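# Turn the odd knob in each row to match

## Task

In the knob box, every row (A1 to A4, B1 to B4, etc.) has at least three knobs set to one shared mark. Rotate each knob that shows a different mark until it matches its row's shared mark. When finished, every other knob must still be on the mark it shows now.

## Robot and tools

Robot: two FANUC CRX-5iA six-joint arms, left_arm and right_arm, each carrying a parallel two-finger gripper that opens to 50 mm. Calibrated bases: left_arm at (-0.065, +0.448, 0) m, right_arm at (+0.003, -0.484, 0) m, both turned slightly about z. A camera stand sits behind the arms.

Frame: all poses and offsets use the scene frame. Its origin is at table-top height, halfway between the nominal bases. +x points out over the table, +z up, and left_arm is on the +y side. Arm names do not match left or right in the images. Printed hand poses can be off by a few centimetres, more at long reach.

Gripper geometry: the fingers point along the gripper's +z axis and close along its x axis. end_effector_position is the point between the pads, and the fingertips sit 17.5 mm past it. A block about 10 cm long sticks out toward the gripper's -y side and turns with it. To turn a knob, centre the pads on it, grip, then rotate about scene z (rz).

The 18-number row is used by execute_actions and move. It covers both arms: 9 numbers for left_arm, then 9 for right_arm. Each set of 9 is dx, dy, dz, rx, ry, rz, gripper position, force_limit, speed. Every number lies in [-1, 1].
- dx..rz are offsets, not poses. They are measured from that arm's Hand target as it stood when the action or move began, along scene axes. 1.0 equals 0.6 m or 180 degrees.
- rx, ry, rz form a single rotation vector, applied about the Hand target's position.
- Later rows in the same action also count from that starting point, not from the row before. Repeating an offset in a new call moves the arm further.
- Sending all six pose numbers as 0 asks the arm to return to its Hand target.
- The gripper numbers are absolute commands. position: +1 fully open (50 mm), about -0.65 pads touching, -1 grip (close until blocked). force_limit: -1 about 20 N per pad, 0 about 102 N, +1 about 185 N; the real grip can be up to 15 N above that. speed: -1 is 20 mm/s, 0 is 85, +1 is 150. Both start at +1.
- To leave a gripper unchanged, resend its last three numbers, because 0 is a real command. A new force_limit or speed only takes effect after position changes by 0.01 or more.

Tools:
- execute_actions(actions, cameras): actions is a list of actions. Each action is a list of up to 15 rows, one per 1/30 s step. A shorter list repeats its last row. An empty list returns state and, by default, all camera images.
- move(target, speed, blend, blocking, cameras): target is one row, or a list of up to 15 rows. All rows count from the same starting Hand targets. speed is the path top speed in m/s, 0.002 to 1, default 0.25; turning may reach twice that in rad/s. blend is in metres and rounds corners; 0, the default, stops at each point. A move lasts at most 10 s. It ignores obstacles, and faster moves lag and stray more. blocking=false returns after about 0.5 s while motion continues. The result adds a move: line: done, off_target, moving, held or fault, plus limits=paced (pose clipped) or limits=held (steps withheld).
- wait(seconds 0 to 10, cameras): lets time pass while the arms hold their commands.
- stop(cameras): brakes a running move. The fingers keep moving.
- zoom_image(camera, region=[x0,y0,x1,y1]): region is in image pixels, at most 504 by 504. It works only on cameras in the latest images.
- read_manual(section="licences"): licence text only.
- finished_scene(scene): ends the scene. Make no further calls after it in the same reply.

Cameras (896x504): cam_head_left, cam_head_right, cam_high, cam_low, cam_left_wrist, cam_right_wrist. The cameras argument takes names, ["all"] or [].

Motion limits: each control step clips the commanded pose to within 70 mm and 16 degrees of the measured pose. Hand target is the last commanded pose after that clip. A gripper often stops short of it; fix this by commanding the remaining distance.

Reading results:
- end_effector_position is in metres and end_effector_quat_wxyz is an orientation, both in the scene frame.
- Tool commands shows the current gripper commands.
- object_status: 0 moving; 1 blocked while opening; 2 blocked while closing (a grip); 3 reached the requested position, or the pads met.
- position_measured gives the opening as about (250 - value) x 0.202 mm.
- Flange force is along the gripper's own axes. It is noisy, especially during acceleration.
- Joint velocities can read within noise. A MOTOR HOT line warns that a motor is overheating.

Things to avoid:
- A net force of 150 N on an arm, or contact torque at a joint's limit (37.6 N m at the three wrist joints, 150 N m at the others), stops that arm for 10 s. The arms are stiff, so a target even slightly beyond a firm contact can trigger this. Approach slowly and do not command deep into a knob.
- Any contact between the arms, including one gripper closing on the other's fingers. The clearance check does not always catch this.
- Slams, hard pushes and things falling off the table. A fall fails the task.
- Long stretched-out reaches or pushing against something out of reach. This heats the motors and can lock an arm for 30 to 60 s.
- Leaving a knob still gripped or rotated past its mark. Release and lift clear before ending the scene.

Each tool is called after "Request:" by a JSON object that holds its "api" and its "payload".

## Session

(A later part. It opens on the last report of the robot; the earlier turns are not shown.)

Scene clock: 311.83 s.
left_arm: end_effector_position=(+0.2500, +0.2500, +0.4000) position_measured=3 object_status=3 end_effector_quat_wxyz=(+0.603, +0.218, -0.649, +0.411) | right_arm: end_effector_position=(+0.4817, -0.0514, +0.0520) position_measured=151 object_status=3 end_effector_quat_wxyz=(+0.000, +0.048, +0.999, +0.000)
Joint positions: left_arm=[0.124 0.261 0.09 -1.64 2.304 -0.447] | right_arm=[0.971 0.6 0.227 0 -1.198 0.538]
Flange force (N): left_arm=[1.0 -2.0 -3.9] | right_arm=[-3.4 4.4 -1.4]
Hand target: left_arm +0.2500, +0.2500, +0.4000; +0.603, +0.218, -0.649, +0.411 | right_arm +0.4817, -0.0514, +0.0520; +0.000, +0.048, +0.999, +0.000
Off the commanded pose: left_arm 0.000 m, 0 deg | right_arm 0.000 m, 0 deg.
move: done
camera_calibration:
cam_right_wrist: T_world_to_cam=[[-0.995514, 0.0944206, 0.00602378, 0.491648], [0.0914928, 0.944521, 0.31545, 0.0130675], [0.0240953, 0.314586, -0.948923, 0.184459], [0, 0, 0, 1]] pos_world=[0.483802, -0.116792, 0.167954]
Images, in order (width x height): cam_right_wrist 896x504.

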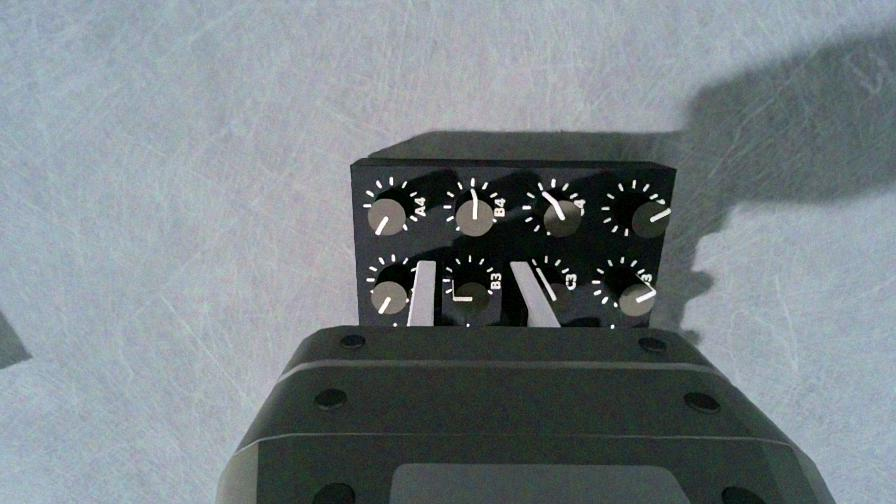

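Request:
{"api": "move", "payload": {"target": [0, 0, 0, 0, 0, 0, 1, 1, 1, 0, 0, -0.0075, 0, 0, 0, 0.01, -1, -0.5], "speed": 0.02}}

Request:
{"api": "move", "payload": {"target": [0, 0, 0, 0, 0, 0, 1, 1, 1, 0, 0, 0, 0, 0, 0, -1, -1, -1], "speed": 0.02, "cameras": ["cam_right_wrist"]}}

Request:
{"api": "zoom_image", "payload": {"camera": "cam_right_wrist", "region": [380, 200, 580, 330]}}

Scene clock: 321.27 s.
left_arm: end_effector_position=(+0.2500, +0.2500, +0.4000) position_measured=3 object_status=3 end_effector_quat_wxyz=(+0.603, +0.218, -0.649, +0.411) | right_arm: end_effector_position=(+0.4817, -0.0514, +0.0475) position_measured=151 object_status=3 end_effector_quat_wxyz=(+0.000, +0.048, +0.999, +0.000)
Joint positions: left_arm=[0.124 0.261 0.09 -1.64 2.304 -0.447] | right_arm=[0.971 0.604 0.222 0 -1.189 0.538]
Flange force (N): left_arm=[1.6 -2.0 -4.5] | right_arm=[-3.2 5.0 -0.9]
Hand target: left_arm +0.2500, +0.2500, +0.4000; +0.603, +0.218, -0.649, +0.411 | right_arm +0.4817, -0.0514, +0.0475; +0.000, +0.048, +0.999, +0.000
Off the commanded pose: left_arm 0.000 m, 0 deg | right_arm 0.000 m, 0 deg.
move: done

Scene clock: 321.97 s.
left_arm: end_effector_position=(+0.2500, +0.2500, +0.4000) position_measured=3 object_status=3 end_effector_quat_wxyz=(+0.603, +0.218, -0.649, +0.411) | right_arm: end_effector_position=(+0.4817, -0.0514, +0.0475) position_measured=197 object_status=2 end_effector_quat_wxyz=(+0.000, +0.048, +0.999, +0.000)
Joint positions: left_arm=[0.124 0.261 0.09 -1.64 2.304 -0.447] | right_arm=[0.971 0.604 0.222 0 -1.189 0.538]
Flange force (N): left_arm=[1.4 -0.6 -3.4] | right_arm=[-6.2 5.8 -1.1]
Hand target: left_arm +0.2500, +0.2500, +0.4000; +0.603, +0.218, -0.649, +0.411 | right_arm +0.4817, -0.0514, +0.0475; +0.000, +0.048, +0.999, +0.000
Off the commanded pose: left_arm 0.000 m, 0 deg | right_arm 0.000 m, 0 deg.
move: done
camera_calibration:
cam_right_wrist: T_world_to_cam=[[-0.995521, 0.0943592, 0.00589719, 0.491691], [0.0913946, 0.944528, 0.31546, 0.0145023], [0.0241965, 0.314586, -0.948921, 0.180234], [0, 0, 0, 1]] pos_world=[0.483802, -0.116793, 0.163554]
Images, in order (width x height): cam_right_wrist 896x504.

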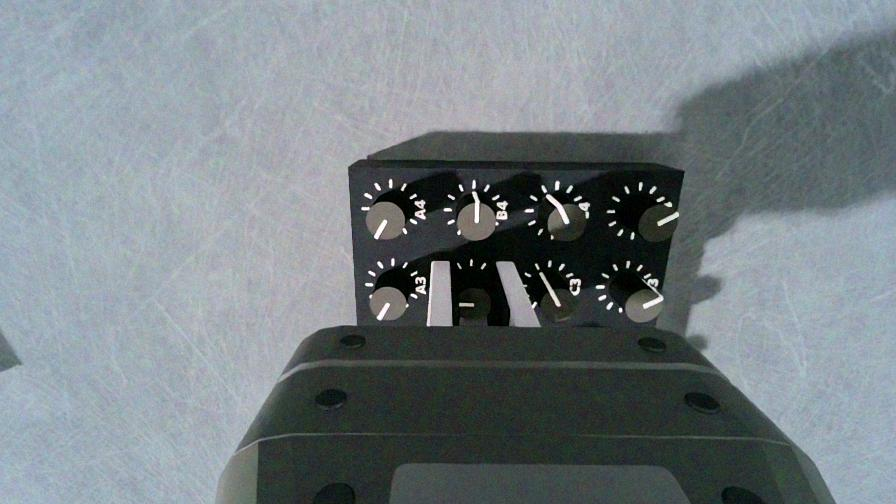

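Scaled by 2.520 from the camera's 896x504 image, which has a finer 1280x720 frame.

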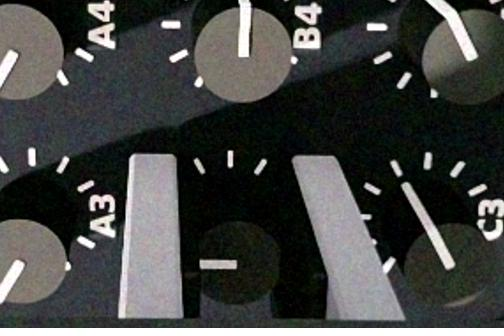

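Request:
{"api": "move", "payload": {"target": [0, 0, 0, 0, 0, 0, 1, 1, 1, 0, 0, 0, 0, 0, -0.5, -1, -1, -1], "speed": 0.2, "cameras": ["cam_right_wrist"]}}

Request:
{"api": "zoom_image", "payload": {"camera": "cam_right_wrist", "region": [380, 200, 580, 330]}}

Scene clock: 332.17 s.
left_arm: end_effector_position=(+0.2500, +0.2500, +0.4000) position_measured=3 object_status=3 end_effector_quat_wxyz=(+0.603, +0.218, -0.649, +0.411) | right_arm: end_effector_position=(+0.4817, -0.0514, +0.0475) position_measured=197 object_status=2 end_effector_quat_wxyz=(+0.000, +0.740, +0.672, +0.000)
Joint positions: left_arm=[0.124 0.261 0.09 -1.64 2.304 -0.447] | right_arm=[0.971 0.604 0.222 0 -1.189 -1.033]
Flange force (N): left_arm=[1.0 -1.7 -3.3] | right_arm=[4.6 5.5 -2.4]
Hand target: left_arm +0.2500, +0.2500, +0.4000; +0.603, +0.218, -0.649, +0.411 | right_arm +0.4817, -0.0514, +0.0475; +0.000, +0.740, +0.672, +0.000
Off the commanded pose: left_arm 0.000 m, 0 deg | right_arm 0.000 m, 0 deg.
move: done
camera_calibration:
cam_right_wrist: T_world_to_cam=[[0.0943592, 0.995521, 0.00589719, 0.0130164], [0.944528, -0.0913946, 0.31546, -0.449667], [0.314586, -0.0241965, -0.948921, 0.0228457], [0, 0, 0, 1]] pos_world=[0.416307, -0.0535024, 0.163454]
Images, in order (width x height): cam_right_wrist 896x504.

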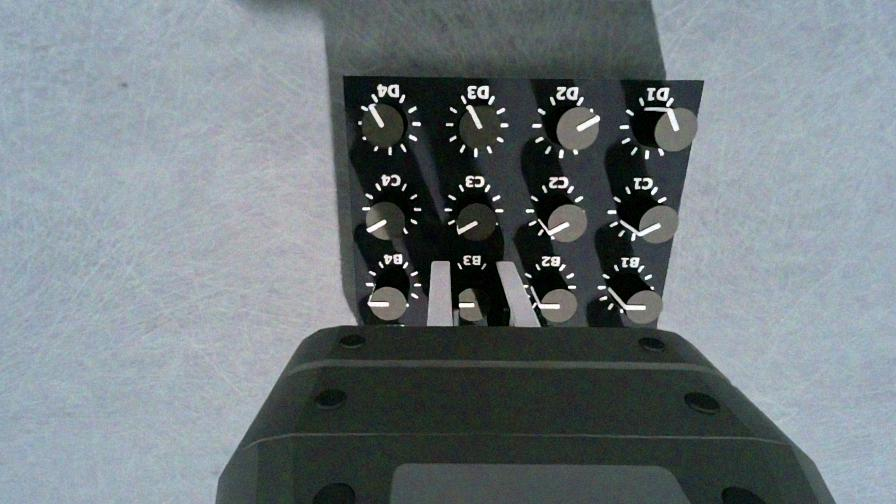

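Scaled by 2.520 from the camera's 896x504 image, which has a finer 1280x720 frame.

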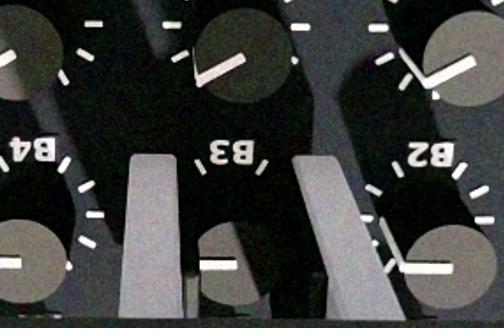

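Request:
{"api": "move", "payload": {"target": [[0, 0, 0, 0, 0, 0, 1, 1, 1, 0, 0, 0, 0, 0, 0, 0.01, -1, -0.5], [0, 0, 0, 0, 0, 0, 1, 1, 1, 0, 0, 0.1, 0, 0, 0, 0.01, -1, -0.5]], "speed": 0.05, "cameras": ["cam_right_wrist"]}}

Request:
{"api": "zoom_image", "payload": {"camera": "cam_right_wrist", "region": [360, 60, 560, 240]}}

Request:
{"api": "zoom_image", "payload": {"camera": "cam_right_wrist", "region": [360, 180, 560, 330]}}

Scene clock: 340.50 s.
left_arm: end_effector_position=(+0.2500, +0.2500, +0.4000) position_measured=3 object_status=3 end_effector_quat_wxyz=(+0.603, +0.218, -0.649, +0.411) | right_arm: end_effector_position=(+0.4817, -0.0514, +0.1076) position_measured=151 object_status=3 end_effector_quat_wxyz=(+0.000, +0.740, +0.672, +0.000)
Joint positions: left_arm=[0.124 0.261 0.09 -1.64 2.304 -0.447] | right_arm=[0.971 0.556 0.295 0 -1.309 -1.033]
Flange force (N): left_arm=[0.8 -2.0 -4.5] | right_arm=[6.0 4.9 -2.0]
Hand target: left_arm +0.2500, +0.2500, +0.4000; +0.603, +0.218, -0.649, +0.411 | right_arm +0.4817, -0.0514, +0.1075; +0.000, +0.740, +0.672, +0.000
Off the commanded pose: left_arm 0.000 m, 0 deg | right_arm 0.000 m, 0 deg.
move: done
camera_calibration:
cam_right_wrist: T_world_to_cam=[[0.0944173, 0.995514, 0.00603241, 0.0126068], [0.944492, -0.0914902, 0.315539, -0.468634], [0.314676, -0.0240948, -0.948893, 0.0798375], [0, 0, 0, 1]] pos_world=[0.416308, -0.053502, 0.223554]
Images, in order (width x height): cam_right_wrist 896x504.

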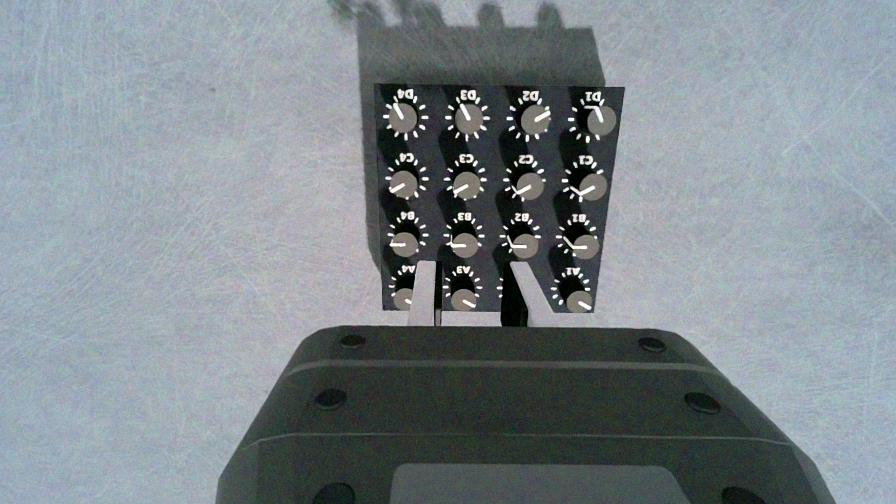

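Scaled by 2.520 from the camera's 896x504 image, which has a finer 1280x720 frame.

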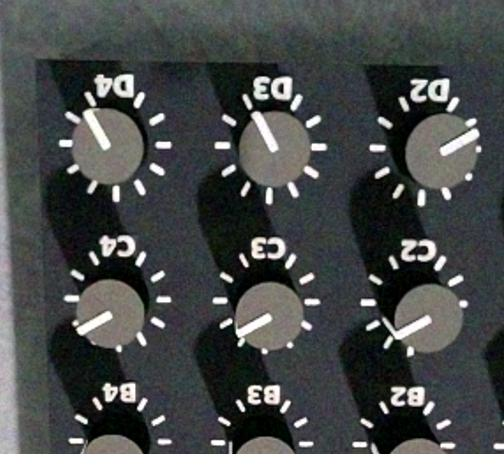

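Scaled by 2.520 from the camera's 896x504 image, which has a finer 1280x720 frame.

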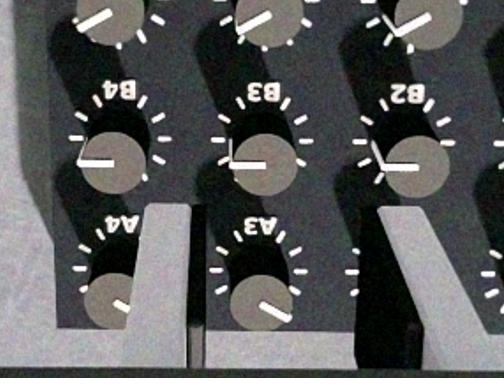

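Request:
{"api": "move", "payload": {"target": [[0, 0, 0, 0, 0, 0, 1, 1, 1, -0.0855, 0.053, 0, 0, 0, 0.5, 0.01, -1, -0.5], [0, 0, 0, 0, 0, 0, 1, 1, 1, -0.0855, 0.053, 0, 0, 0, 1.0, 0.01, -1, -0.5]], "speed": 0.4, "blend": [0.02, 0], "cameras": ["cam_right_wrist", "cam_high"]}}

Request:
{"api": "zoom_image", "payload": {"camera": "cam_right_wrist", "region": [380, 190, 580, 330]}}

Request:
{"api": "zoom_image", "payload": {"camera": "cam_high", "region": [370, 170, 450, 240]}}

Scene clock: 404.43 s.
left_arm: end_effector_position=(+0.2500, +0.2500, +0.4000) position_measured=3 object_status=3 end_effector_quat_wxyz=(+0.603, +0.218, -0.649, +0.411) | right_arm: end_effector_position=(+0.4304, -0.0196, +0.1076) position_measured=151 object_status=3 end_effector_quat_wxyz=(+0.000, +0.672, -0.740, +0.000)
Joint positions: left_arm=[0.124 0.261 0.09 -1.64 2.304 -0.447] | right_arm=[1.067 0.522 0.243 0 -1.292 2.012]
Flange force (N): left_arm=[1.3 -1.3 -3.6] | right_arm=[-6.1 -4.2 -1.9]
Hand target: left_arm +0.2500, +0.2500, +0.4000; +0.603, +0.218, -0.649, +0.411 | right_arm +0.4304, -0.0196, +0.1075; +0.000, -0.672, +0.740, +0.000
Off the commanded pose: left_arm 0.000 m, 0 deg | right_arm 0.000 m, 0 deg.
move: done
camera_calibration:
cam_right_wrist: T_world_to_cam=[[-0.0943592, -0.995521, 0.00589719, 0.0279455], [-0.944528, 0.0913946, 0.31546, 0.399376], [-0.314586, 0.0241965, -0.948921, 0.36853], [0, 0, 0, 1]] pos_world=[0.495793, -0.0175976, 0.223554]
Images, in order (width x height): cam_high 896x504, cam_right_wrist 896x504.

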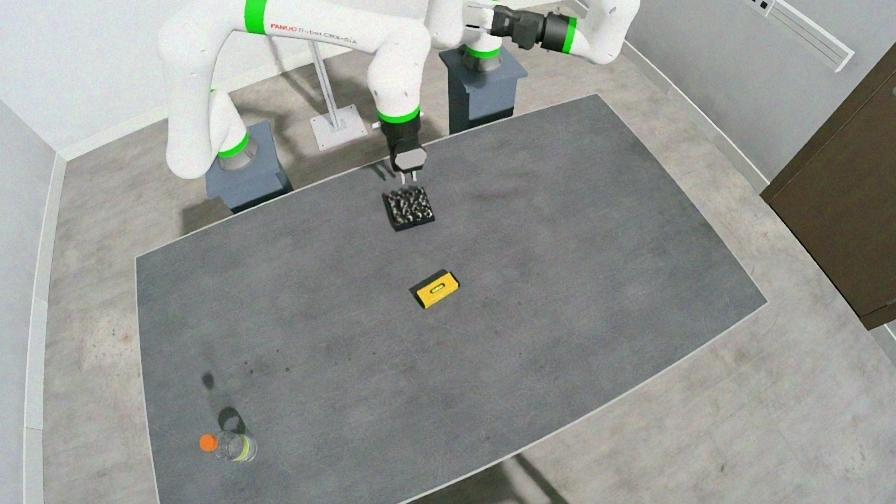

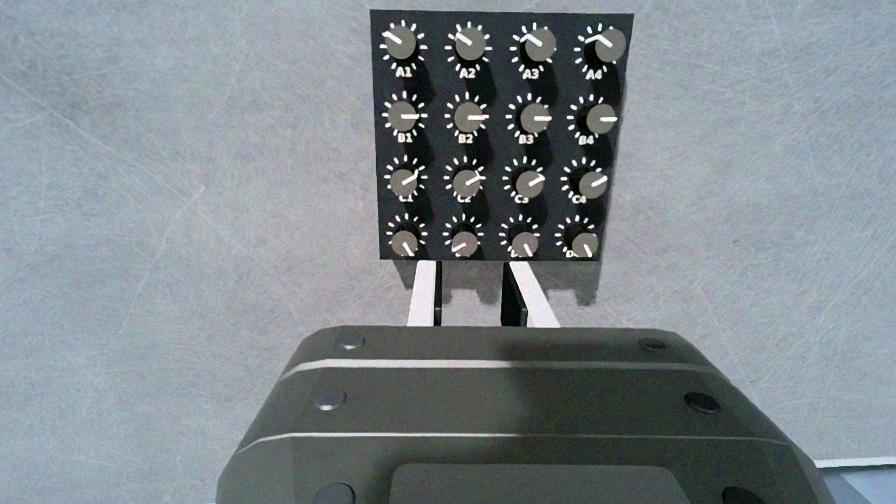

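Scaled by 2.520 from the camera's 896x504 image, which has a finer 1280x720 frame.

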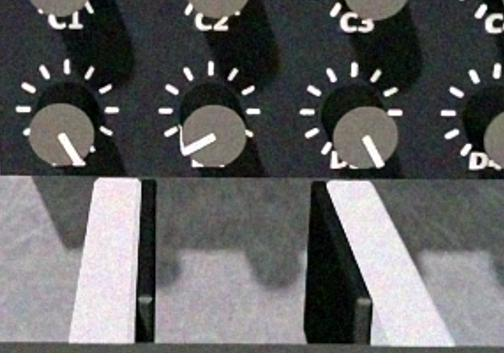

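Scaled by 6.300 from the camera's 896x504 image, which has a finer 1280x720 frame.

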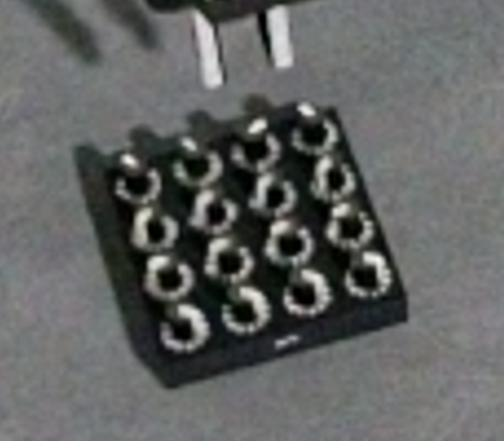

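Request:
{"api": "move", "payload": {"target": [[0, 0, 0, 0, 0, 0, 1, 1, 1, 0.001, 0.0002, -0.10167, 0, 0, 0, 0.01, -1, -0.5], [0, 0, 0, 0, 0, 0, 1, 1, 1, 0.001, 0.0002, -0.10167, 0, 0, 0, -1, -1, -1]], "speed": 0.1, "cameras": ["cam_right_wrist"]}}

Request:
{"api": "zoom_image", "payload": {"camera": "cam_right_wrist", "region": [380, 190, 580, 330]}}

Scene clock: 418.17 s.
left_arm: end_effector_position=(+0.2500, +0.2500, +0.4000) position_measured=3 object_status=3 end_effector_quat_wxyz=(+0.603, +0.218, -0.649, +0.411) | right_arm: end_effector_position=(+0.4310, -0.0195, +0.0465) position_measured=197 object_status=2 end_effector_quat_wxyz=(+0.000, +0.672, -0.740, +0.000)
Joint positions: left_arm=[0.124 0.261 0.09 -1.64 2.304 -0.447] | right_arm=[1.066 0.574 0.171 0 -1.169 2.013]
Flange force (N): left_arm=[1.3 -1.5 -3.8] | right_arm=[-4.5 -3.4 -1.2]
Hand target: left_arm +0.2500, +0.2500, +0.4000; +0.603, +0.218, -0.649, +0.411 | right_arm +0.4310, -0.0195, +0.0465; +0.000, -0.672, +0.740, +0.000
Off the commanded pose: left_arm 0.000 m, 0 deg | right_arm 0.000 m, 0 deg.
move: done
camera_calibration:
cam_right_wrist: T_world_to_cam=[[-0.094453, -0.995512, 0.00592967, 0.028503], [-0.944518, 0.0914938, 0.315458, 0.419205], [-0.314585, 0.0241953, -0.948921, 0.310737], [0, 0, 0, 1]] pos_world=[0.496392, -0.017498, 0.162454]
Images, in order (width x height): cam_right_wrist 896x504.

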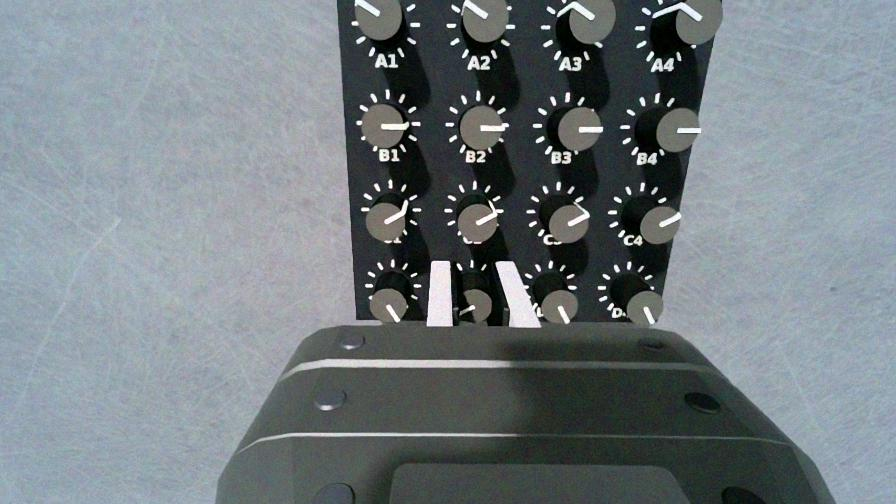

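Scaled by 2.520 from the camera's 896x504 image, which has a finer 1280x720 frame.

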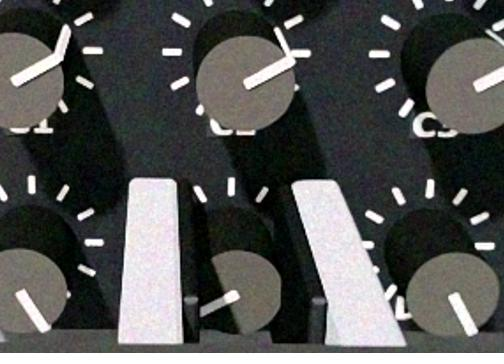

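Request:
{"api": "move", "payload": {"target": [[0, 0, 0, 0, 0, 0, 1, 1, 1, 0, 0, 0, 0, 0, -0.5, -1, -1, -1], [0, 0, 0, 0, 0, 0, 1, 1, 1, 0, 0, 0, 0, 0, -1.0, -1, -1, -1], [0, 0, 0, 0, 0, 0, 1, 1, 1, 0, 0, 0, 0, 0, 0.5, -1, -1, -1], [0, 0, 0, 0, 0, 0, 1, 1, 1, 0, 0, 0, 0, 0, 0.5, 0.01, -1, -0.5], [0, 0, 0, 0, 0, 0, 1, 1, 1, 0, 0, 0.1, 0, 0, 0.5, 0.01, -1, -0.5]], "speed": [0.5, 0.5, 0.5, 0.5, 0.15], "blend": [0.02, 0.02, 0, 0, 0], "cameras": ["cam_right_wrist"]}}

Request:
{"api": "zoom_image", "payload": {"camera": "cam_right_wrist", "region": [380, 60, 600, 260]}}

Scene clock: 433.67 s.
left_arm: end_effector_position=(+0.2500, +0.2500, +0.4000) position_measured=3 object_status=3 end_effector_quat_wxyz=(+0.603, +0.218, -0.649, +0.411) | right_arm: end_effector_position=(+0.4311, -0.0195, +0.1067) position_measured=151 object_status=3 end_effector_quat_wxyz=(+0.000, +0.999, -0.048, +0.000)
Joint positions: left_arm=[0.124 0.261 0.09 -1.64 2.304 -0.447] | right_arm=[1.067 0.523 0.243 0 -1.29 -2.7]
Flange force (N): left_arm=[1.5 -1.3 -3.6] | right_arm=[3.3 -5.5 -1.4]
Hand target: left_arm +0.2500, +0.2500, +0.4000; +0.603, +0.218, -0.649, +0.411 | right_arm +0.4310, -0.0195, +0.1065; +0.000, +0.999, -0.048, +0.000
Off the commanded pose: left_arm 0.000 m, 0 deg | right_arm 0.000 m, 0 deg.
move: done
camera_calibration:
cam_right_wrist: T_world_to_cam=[[0.995519, -0.094359, 0.00620336, -0.424127], [-0.0914936, -0.944557, 0.315343, 0.0123547], [-0.023896, -0.314498, -0.948957, 0.236069], [0, 0, 0, 1]] pos_world=[0.428998, 0.0458927, 0.222755]
Images, in order (width x height): cam_right_wrist 896x504.

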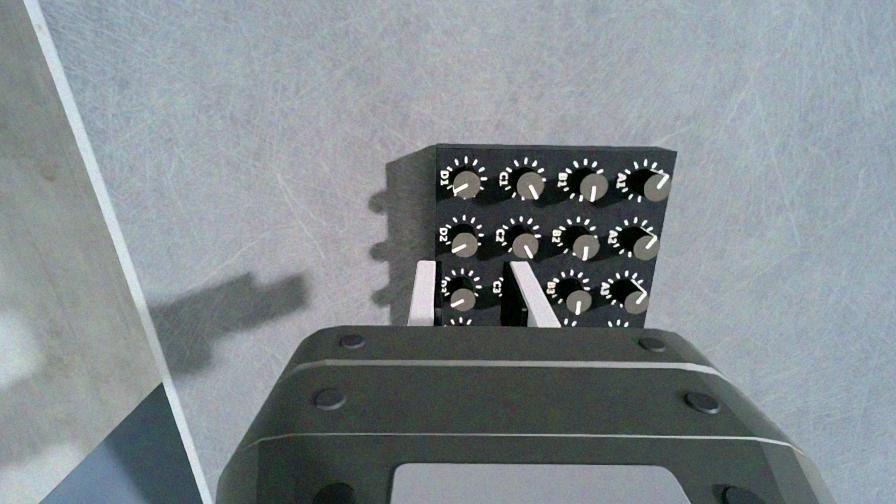

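Scaled by 2.291 from the camera's 896x504 image, which has a finer 1280x720 frame.

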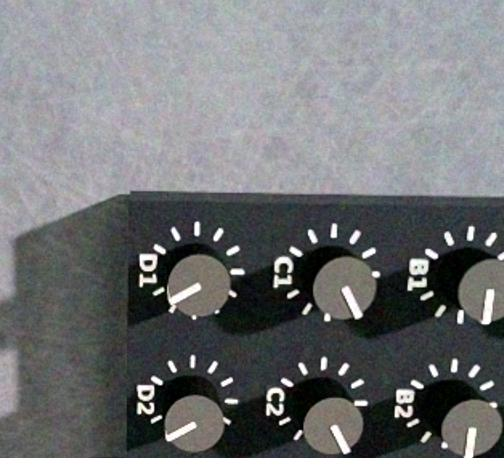

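Request:
{"api": "move", "payload": {"target": [0, 0, 0, 0, 0, 0, 1, 1, 1, -0.1183, -0.8008, 0.2392, 0, 0, 0, 0.01, -1, -0.5], "speed": 0.5, "cameras": ["cam_high"]}}

Request:
{"api": "zoom_image", "payload": {"camera": "cam_high", "region": [370, 170, 450, 240]}}

Scene clock: 447.73 s.
left_arm: end_effector_position=(+0.2500, +0.2500, +0.4000) position_measured=3 object_status=3 end_effector_quat_wxyz=(+0.603, +0.218, -0.649, +0.411) | right_arm: end_effector_position=(+0.3600, -0.5000, +0.2501) position_measured=151 object_status=3 end_effector_quat_wxyz=(+0.000, +0.999, -0.048, +0.000)
Joint positions: left_arm=[0.124 0.261 0.09 -1.64 2.304 -0.447] | right_arm=[0.36 -0.237 -0.281 0 -1.527 -1.993]
Flange force (N): left_arm=[1.0 -1.7 -3.9] | right_arm=[0.6 -1.0 -2.9]
Hand target: left_arm +0.2500, +0.2500, +0.4000; +0.603, +0.218, -0.649, +0.411 | right_arm +0.3601, -0.5000, +0.2501; +0.000, +0.999, -0.048, +0.000
Off the commanded pose: left_arm 0.000 m, 0 deg | right_arm 0.000 m, 0 deg.
move: done; limits=paced
Images, in order (width x height): cam_high 896x504.

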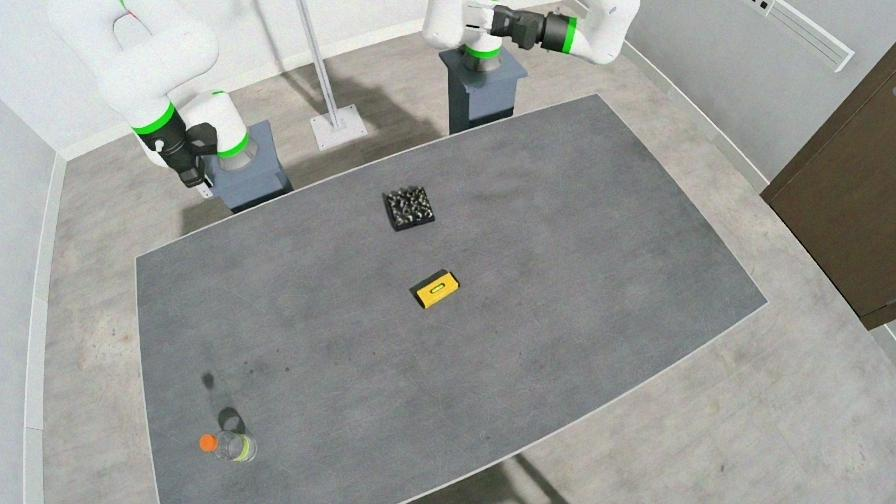

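Scaled by 6.300 from the camera's 896x504 image, which has a finer 1280x720 frame.

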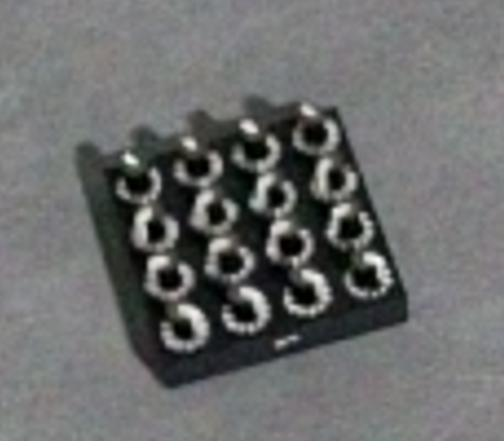

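Request:
{"api": "execute_actions", "payload": {"actions": [], "cameras": ["cam_head_left", "cam_head_right", "cam_low"]}}

Request:
{"api": "zoom_image", "payload": {"camera": "cam_head_left", "region": [440, 230, 530, 310]}}

Request:
{"api": "zoom_image", "payload": {"camera": "cam_head_right", "region": [440, 230, 530, 310]}}

Request:
{"api": "zoom_image", "payload": {"camera": "cam_low", "region": [330, 270, 420, 325]}}

Scene clock: 458.63 s.
left_arm: end_effector_position=(+0.2500, +0.2500, +0.4000) position_measured=3 object_status=3 end_effector_quat_wxyz=(+0.603, +0.218, -0.649, +0.411) | right_arm: end_effector_position=(+0.3601, -0.5000, +0.2501) position_measured=151 object_status=3 end_effector_quat_wxyz=(+0.000, +0.999, -0.048, +0.000)
Joint positions: left_arm=[0.124 0.261 0.09 -1.64 2.304 -0.447] | right_arm=[0.36 -0.237 -0.281 0 -1.527 -1.993]
Joint velocities: within noise
Flange force (N): left_arm=[1.6 -2.8 -4.9] | right_arm=[-0.4 -1.3 -3.0]
Hand target: left_arm +0.2500, +0.2500, +0.4000; +0.603, +0.218, -0.649, +0.411 | right_arm +0.3601, -0.5000, +0.2501; +0.000, +0.999, -0.048, +0.000
Tool commands: left_gripper/position=+1.0 left_gripper/force_limit=+1.0 left_gripper/speed=+1.0 right_gripper/position=+0.01 right_gripper/force_limit=-1.0 right_gripper/speed=-0.5
Off the commanded pose: left_arm 0.000 m, 0 deg | right_arm 0.000 m, 0 deg.
Images, in order (width x height): cam_head_left 896x504, cam_head_right 896x504, cam_low 896x504.

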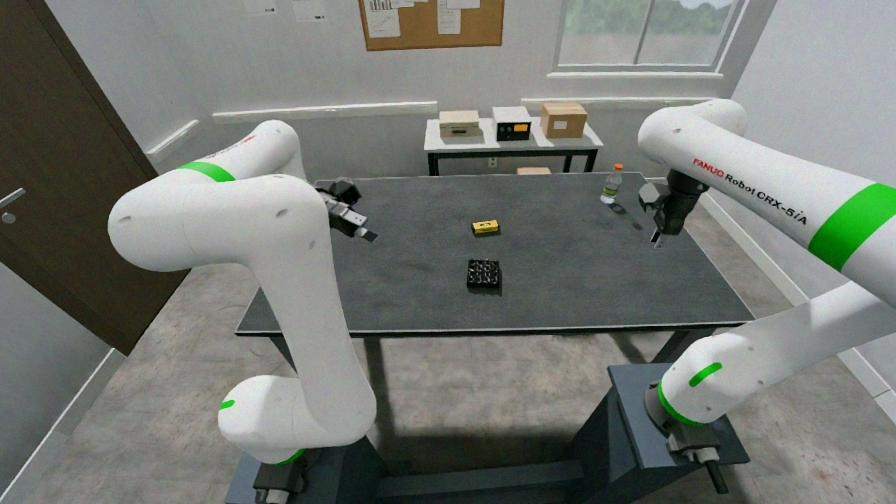

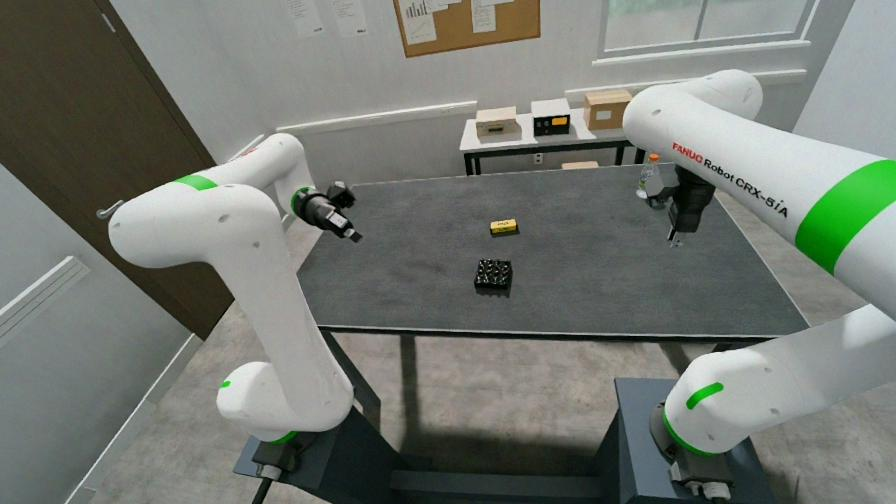

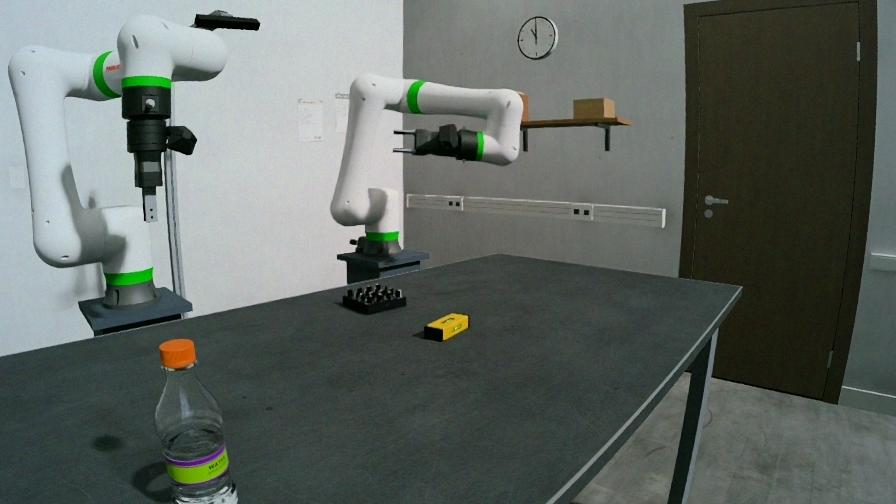

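Scaled by 5.600 from the camera's 896x504 image, which has a finer 1280x720 frame.

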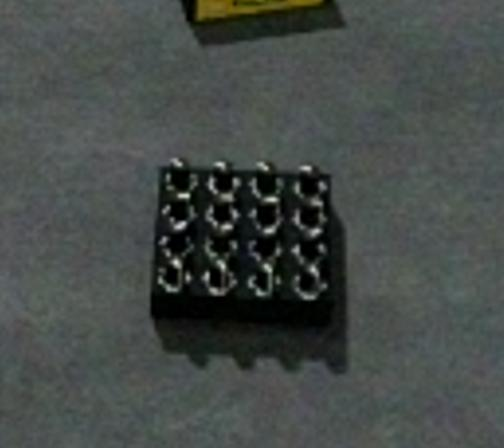

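Scaled by 5.600 from the camera's 896x504 image, which has a finer 1280x720 frame.

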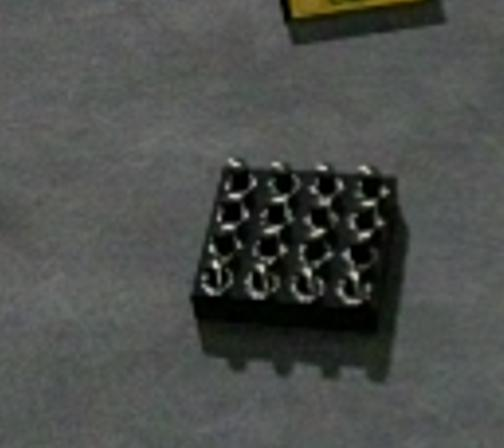

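Scaled by 5.600 from the camera's 896x504 image, which has a finer 1280x720 frame.

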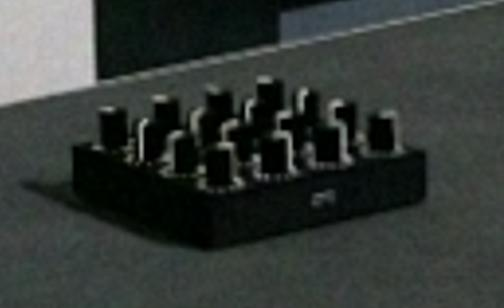

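Request:
{"api": "move", "payload": {"target": [0.3817, -0.42, -0.3333, 0.2771, -0.4518, -0.1808, 0.01, -1, -0.5, 0, 0, 0, 0, 0, 0, 0.01, -1, -0.5], "speed": 0.3, "cameras": ["cam_left_wrist", "cam_high"]}}

Scene clock: 494.93 s.
left_arm: end_effector_position=(+0.4791, -0.0020, +0.2000) position_measured=151 object_status=3 end_effector_quat_wxyz=(+0.000, +0.048, +0.999, +0.000) | right_arm: end_effector_position=(+0.3601, -0.5000, +0.2501) position_measured=151 object_status=3 end_effector_quat_wxyz=(+0.000, +0.999, -0.048, +0.000)
Joint positions: left_arm=[-0.837 0.702 0.741 -3.142 1.61 -0.79] | right_arm=[0.36 -0.237 -0.281 0 -1.527 -1.993]
Flange force (N): left_arm=[-9.0 -5.3 -1.6] | right_arm=[0.5 -1.2 -3.4]
Hand target: left_arm +0.4791, -0.0020, +0.2000; +0.000, +0.048, +0.999, +0.000 | right_arm +0.3601, -0.5000, +0.2501; +0.000, +0.999, -0.048, +0.000
Off the commanded pose: left_arm 0.000 m, 0 deg | right_arm 0.000 m, 0 deg.
move: done
camera_calibration:
cam_left_wrist: T_world_to_cam=[[-0.995657, 0.0930413, -0.00319967, 0.488902], [0.0868655, 0.940833, 0.327547, -0.0831578], [0.0334858, 0.325847, -0.944829, 0.307328], [0, 0, 0, 1]] pos_world=[0.483711, -0.0673924, 0.319175]
Images, in order (width x height): cam_high 896x504, cam_left_wrist 896x504.

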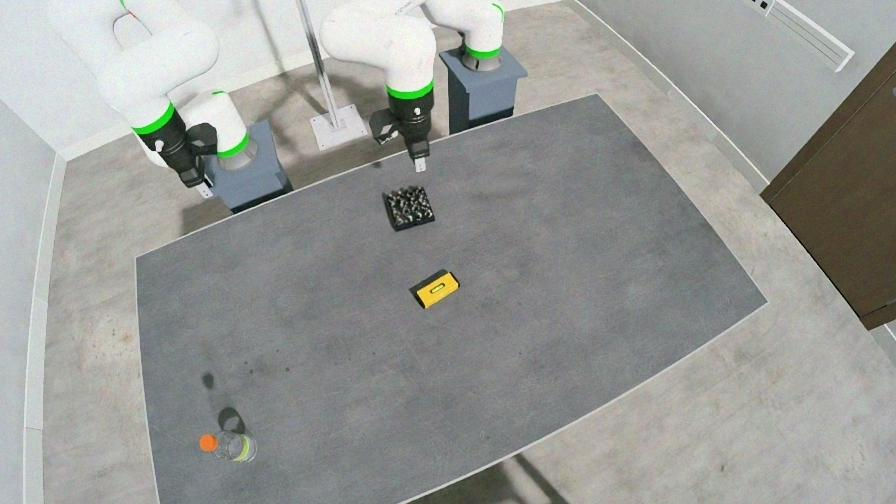

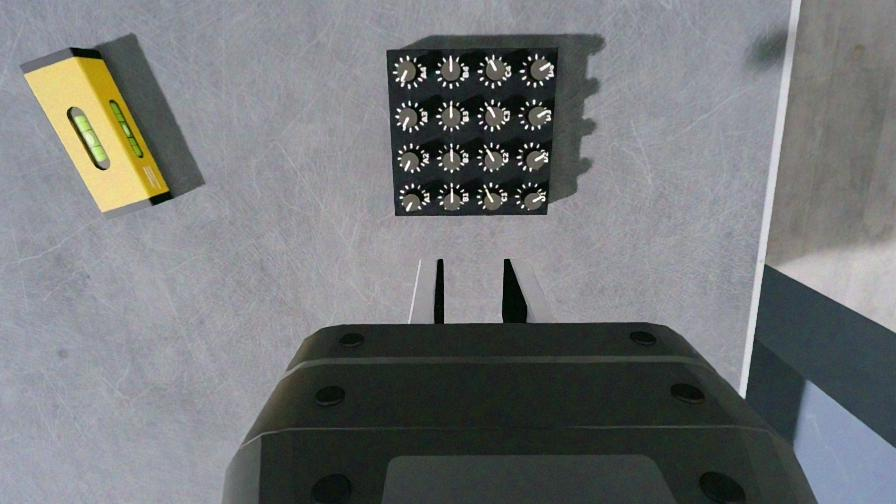

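Request:
{"api": "zoom_image", "payload": {"camera": "cam_left_wrist", "region": [380, 40, 570, 220]}}

Request:
{"api": "zoom_image", "payload": {"camera": "cam_left_wrist", "region": [400, 240, 560, 340]}}

Scaled by 2.653 from the camera's 896x504 image, which has a finer 1280x720 frame.

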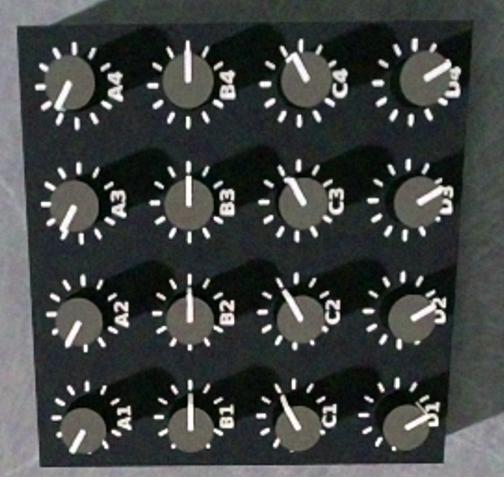

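Scaled by 3.150 from the camera's 896x504 image, which has a finer 1280x720 frame.

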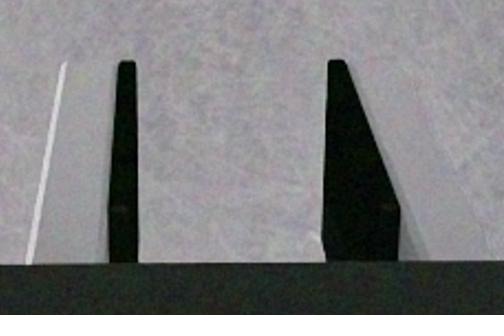

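Request:
{"api": "move", "payload": {"target": [0.009, -0.0483, -0.16667, 0, 0, 0, 1, -1, -0.5, 0, 0, 0, 0, 0, 0, 0.01, -1, -0.5], "speed": 0.2, "cameras": ["cam_left_wrist"]}}

Request:
{"api": "zoom_image", "payload": {"camera": "cam_left_wrist", "region": [360, 200, 600, 340]}}

Request:
{"api": "move", "payload": {"target": [0, 0, 0, 0, 0, -0.5, 1, -1, -0.5, 0, 0, 0, 0, 0, 0, 0.01, -1, -0.5], "speed": 0.5, "cameras": ["cam_left_wrist"]}}

Request:
{"api": "zoom_image", "payload": {"camera": "cam_left_wrist", "region": [360, 200, 600, 340]}}

Request:
{"api": "move", "payload": {"target": [0, 0, 0, 0, 0, -0.5, 1, -1, -0.5, 0, 0, 0, 0, 0, 0, 0.01, -1, -0.5], "speed": 0.5, "cameras": ["cam_left_wrist"]}}

Request:
{"api": "zoom_image", "payload": {"camera": "cam_left_wrist", "region": [360, 200, 600, 340]}}

Scene clock: 526.27 s.
left_arm: end_effector_position=(+0.4844, -0.0310, +0.1000) position_measured=3 object_status=3 end_effector_quat_wxyz=(+0.000, +0.048, +0.999, +0.000) | right_arm: end_effector_position=(+0.3601, -0.5000, +0.2501) position_measured=151 object_status=3 end_effector_quat_wxyz=(+0.000, +0.999, -0.048, +0.000)
Joint positions: left_arm=[-0.857 0.792 0.655 -3.141 1.435 -0.77] | right_arm=[0.36 -0.237 -0.281 0 -1.527 -1.993]
Flange force (N): left_arm=[-10.3 -5.7 -0.6] | right_arm=[2.2 -1.4 -3.7]
Hand target: left_arm +0.4845, -0.0310, +0.1000; +0.000, +0.048, +0.999, +0.000 | right_arm +0.3601, -0.5000, +0.2501; +0.000, +0.999, -0.048, +0.000
Off the commanded pose: left_arm 0.000 m, 0 deg | right_arm 0.000 m, 0 deg.
move: done
camera_calibration:
cam_left_wrist: T_world_to_cam=[[-0.99566, 0.0930114, -0.00311463, 0.496537], [0.0868685, 0.940867, 0.32745, -0.0235564], [0.0333871, 0.325759, -0.944863, 0.222165], [0, 0, 0, 1]] pos_world=[0.489011, -0.0963922, 0.219175]
Images, in order (width x height): cam_left_wrist 896x504.

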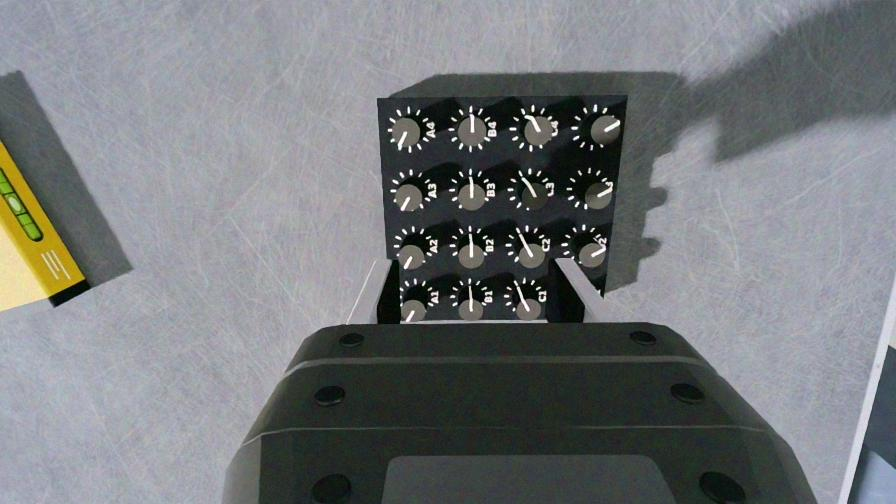

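Scaled by 2.100 from the camera's 896x504 image, which has a finer 1280x720 frame.

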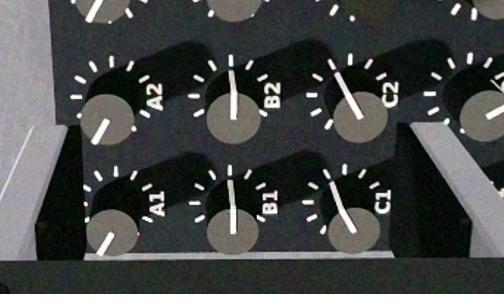

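Scene clock: 528.37 s.
left_arm: end_effector_position=(+0.4845, -0.0310, +0.1000) position_measured=3 object_status=3 end_effector_quat_wxyz=(+0.000, +0.740, +0.672, +0.000) | right_arm: end_effector_position=(+0.3601, -0.5000, +0.2501) position_measured=151 object_status=3 end_effector_quat_wxyz=(+0.000, +0.999, -0.048, +0.000)
Joint positions: left_arm=[-0.857 0.791 0.654 -3.142 1.434 -2.341] | right_arm=[0.36 -0.237 -0.281 0 -1.527 -1.993]
Flange force (N): left_arm=[-5.8 9.3 -0.5] | right_arm=[1.4 -1.8 -3.5]
Hand target: left_arm +0.4845, -0.0310, +0.1000; +0.000, +0.740, +0.672, +0.000 | right_arm +0.3601, -0.5000, +0.2501; +0.000, +0.999, -0.048, +0.000
Off the commanded pose: left_arm 0.000 m, 0 deg | right_arm 0.000 m, 0 deg.
move: done
camera_calibration:
cam_left_wrist: T_world_to_cam=[[0.0930413, 0.995657, -0.00319967, -0.00283685], [0.940833, -0.0868655, 0.327547, -0.469194], [0.325847, -0.0334858, -0.944829, 0.0693258], [0, 0, 0, 1]] pos_world=[0.419108, -0.0356108, 0.219175]
Images, in order (width x height): cam_left_wrist 896x504.

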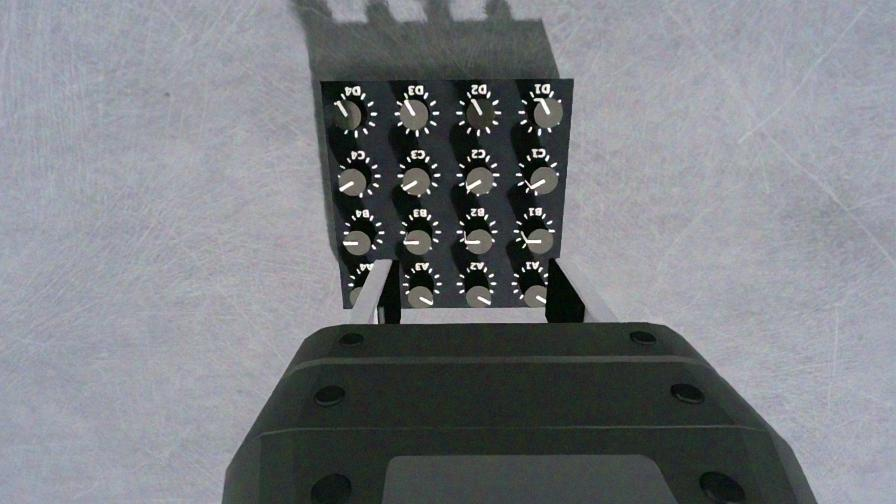

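Scaled by 2.100 from the camera's 896x504 image, which has a finer 1280x720 frame.

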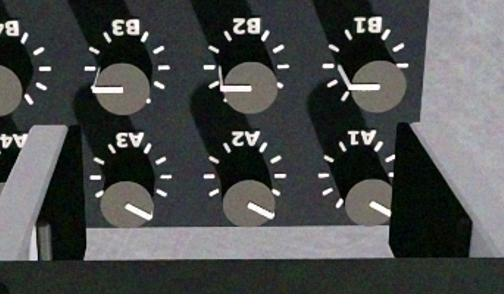

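Scene clock: 530.47 s.
left_arm: end_effector_position=(+0.4845, -0.0310, +0.1000) position_measured=3 object_status=3 end_effector_quat_wxyz=(+0.000, +0.999, -0.048, +0.000) | right_arm: end_effector_position=(+0.3601, -0.5000, +0.2501) position_measured=151 object_status=3 end_effector_quat_wxyz=(+0.000, +0.999, -0.048, +0.000)
Joint positions: left_arm=[-0.857 0.791 0.654 -3.142 1.433 -3.912] | right_arm=[0.36 -0.237 -0.281 0 -1.527 -1.993]
Flange force (N): left_arm=[9.9 5.6 -0.8] | right_arm=[-0.1 -2.6 -3.4]
Hand target: left_arm +0.4845, -0.0310, +0.1000; +0.000, +0.999, -0.048, +0.000 | right_arm +0.3601, -0.5000, +0.2501; +0.000, +0.999, -0.048, +0.000
Off the commanded pose: left_arm 0.000 m, 0 deg | right_arm 0.000 m, 0 deg.
move: done
camera_calibration:
cam_left_wrist: T_world_to_cam=[[0.995657, -0.0930413, -0.00319967, -0.473904], [-0.0868655, -0.940833, 0.327547, 0.00225308], [-0.0334858, -0.325847, -0.944829, 0.234359], [0, 0, 0, 1]] pos_world=[0.479889, 0.0343924, 0.219175]
Images, in order (width x height): cam_left_wrist 896x504.

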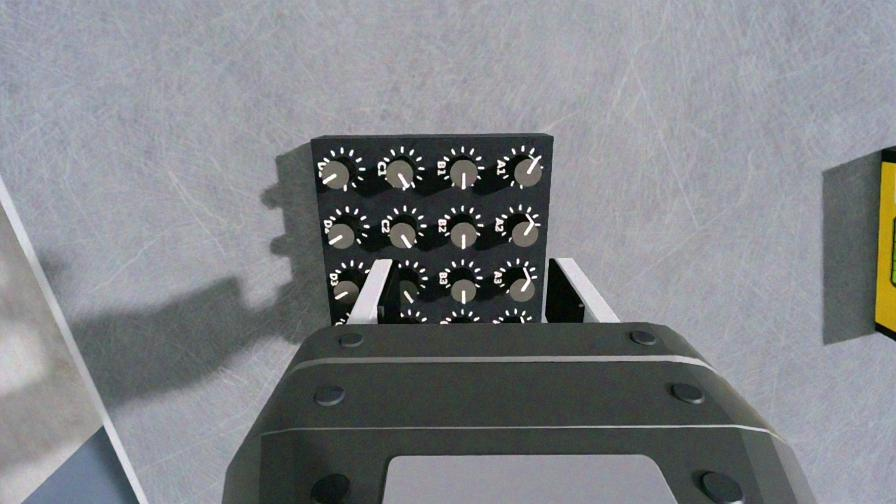

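Scaled by 2.100 from the camera's 896x504 image, which has a finer 1280x720 frame.

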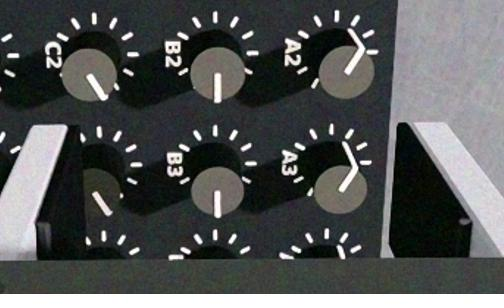

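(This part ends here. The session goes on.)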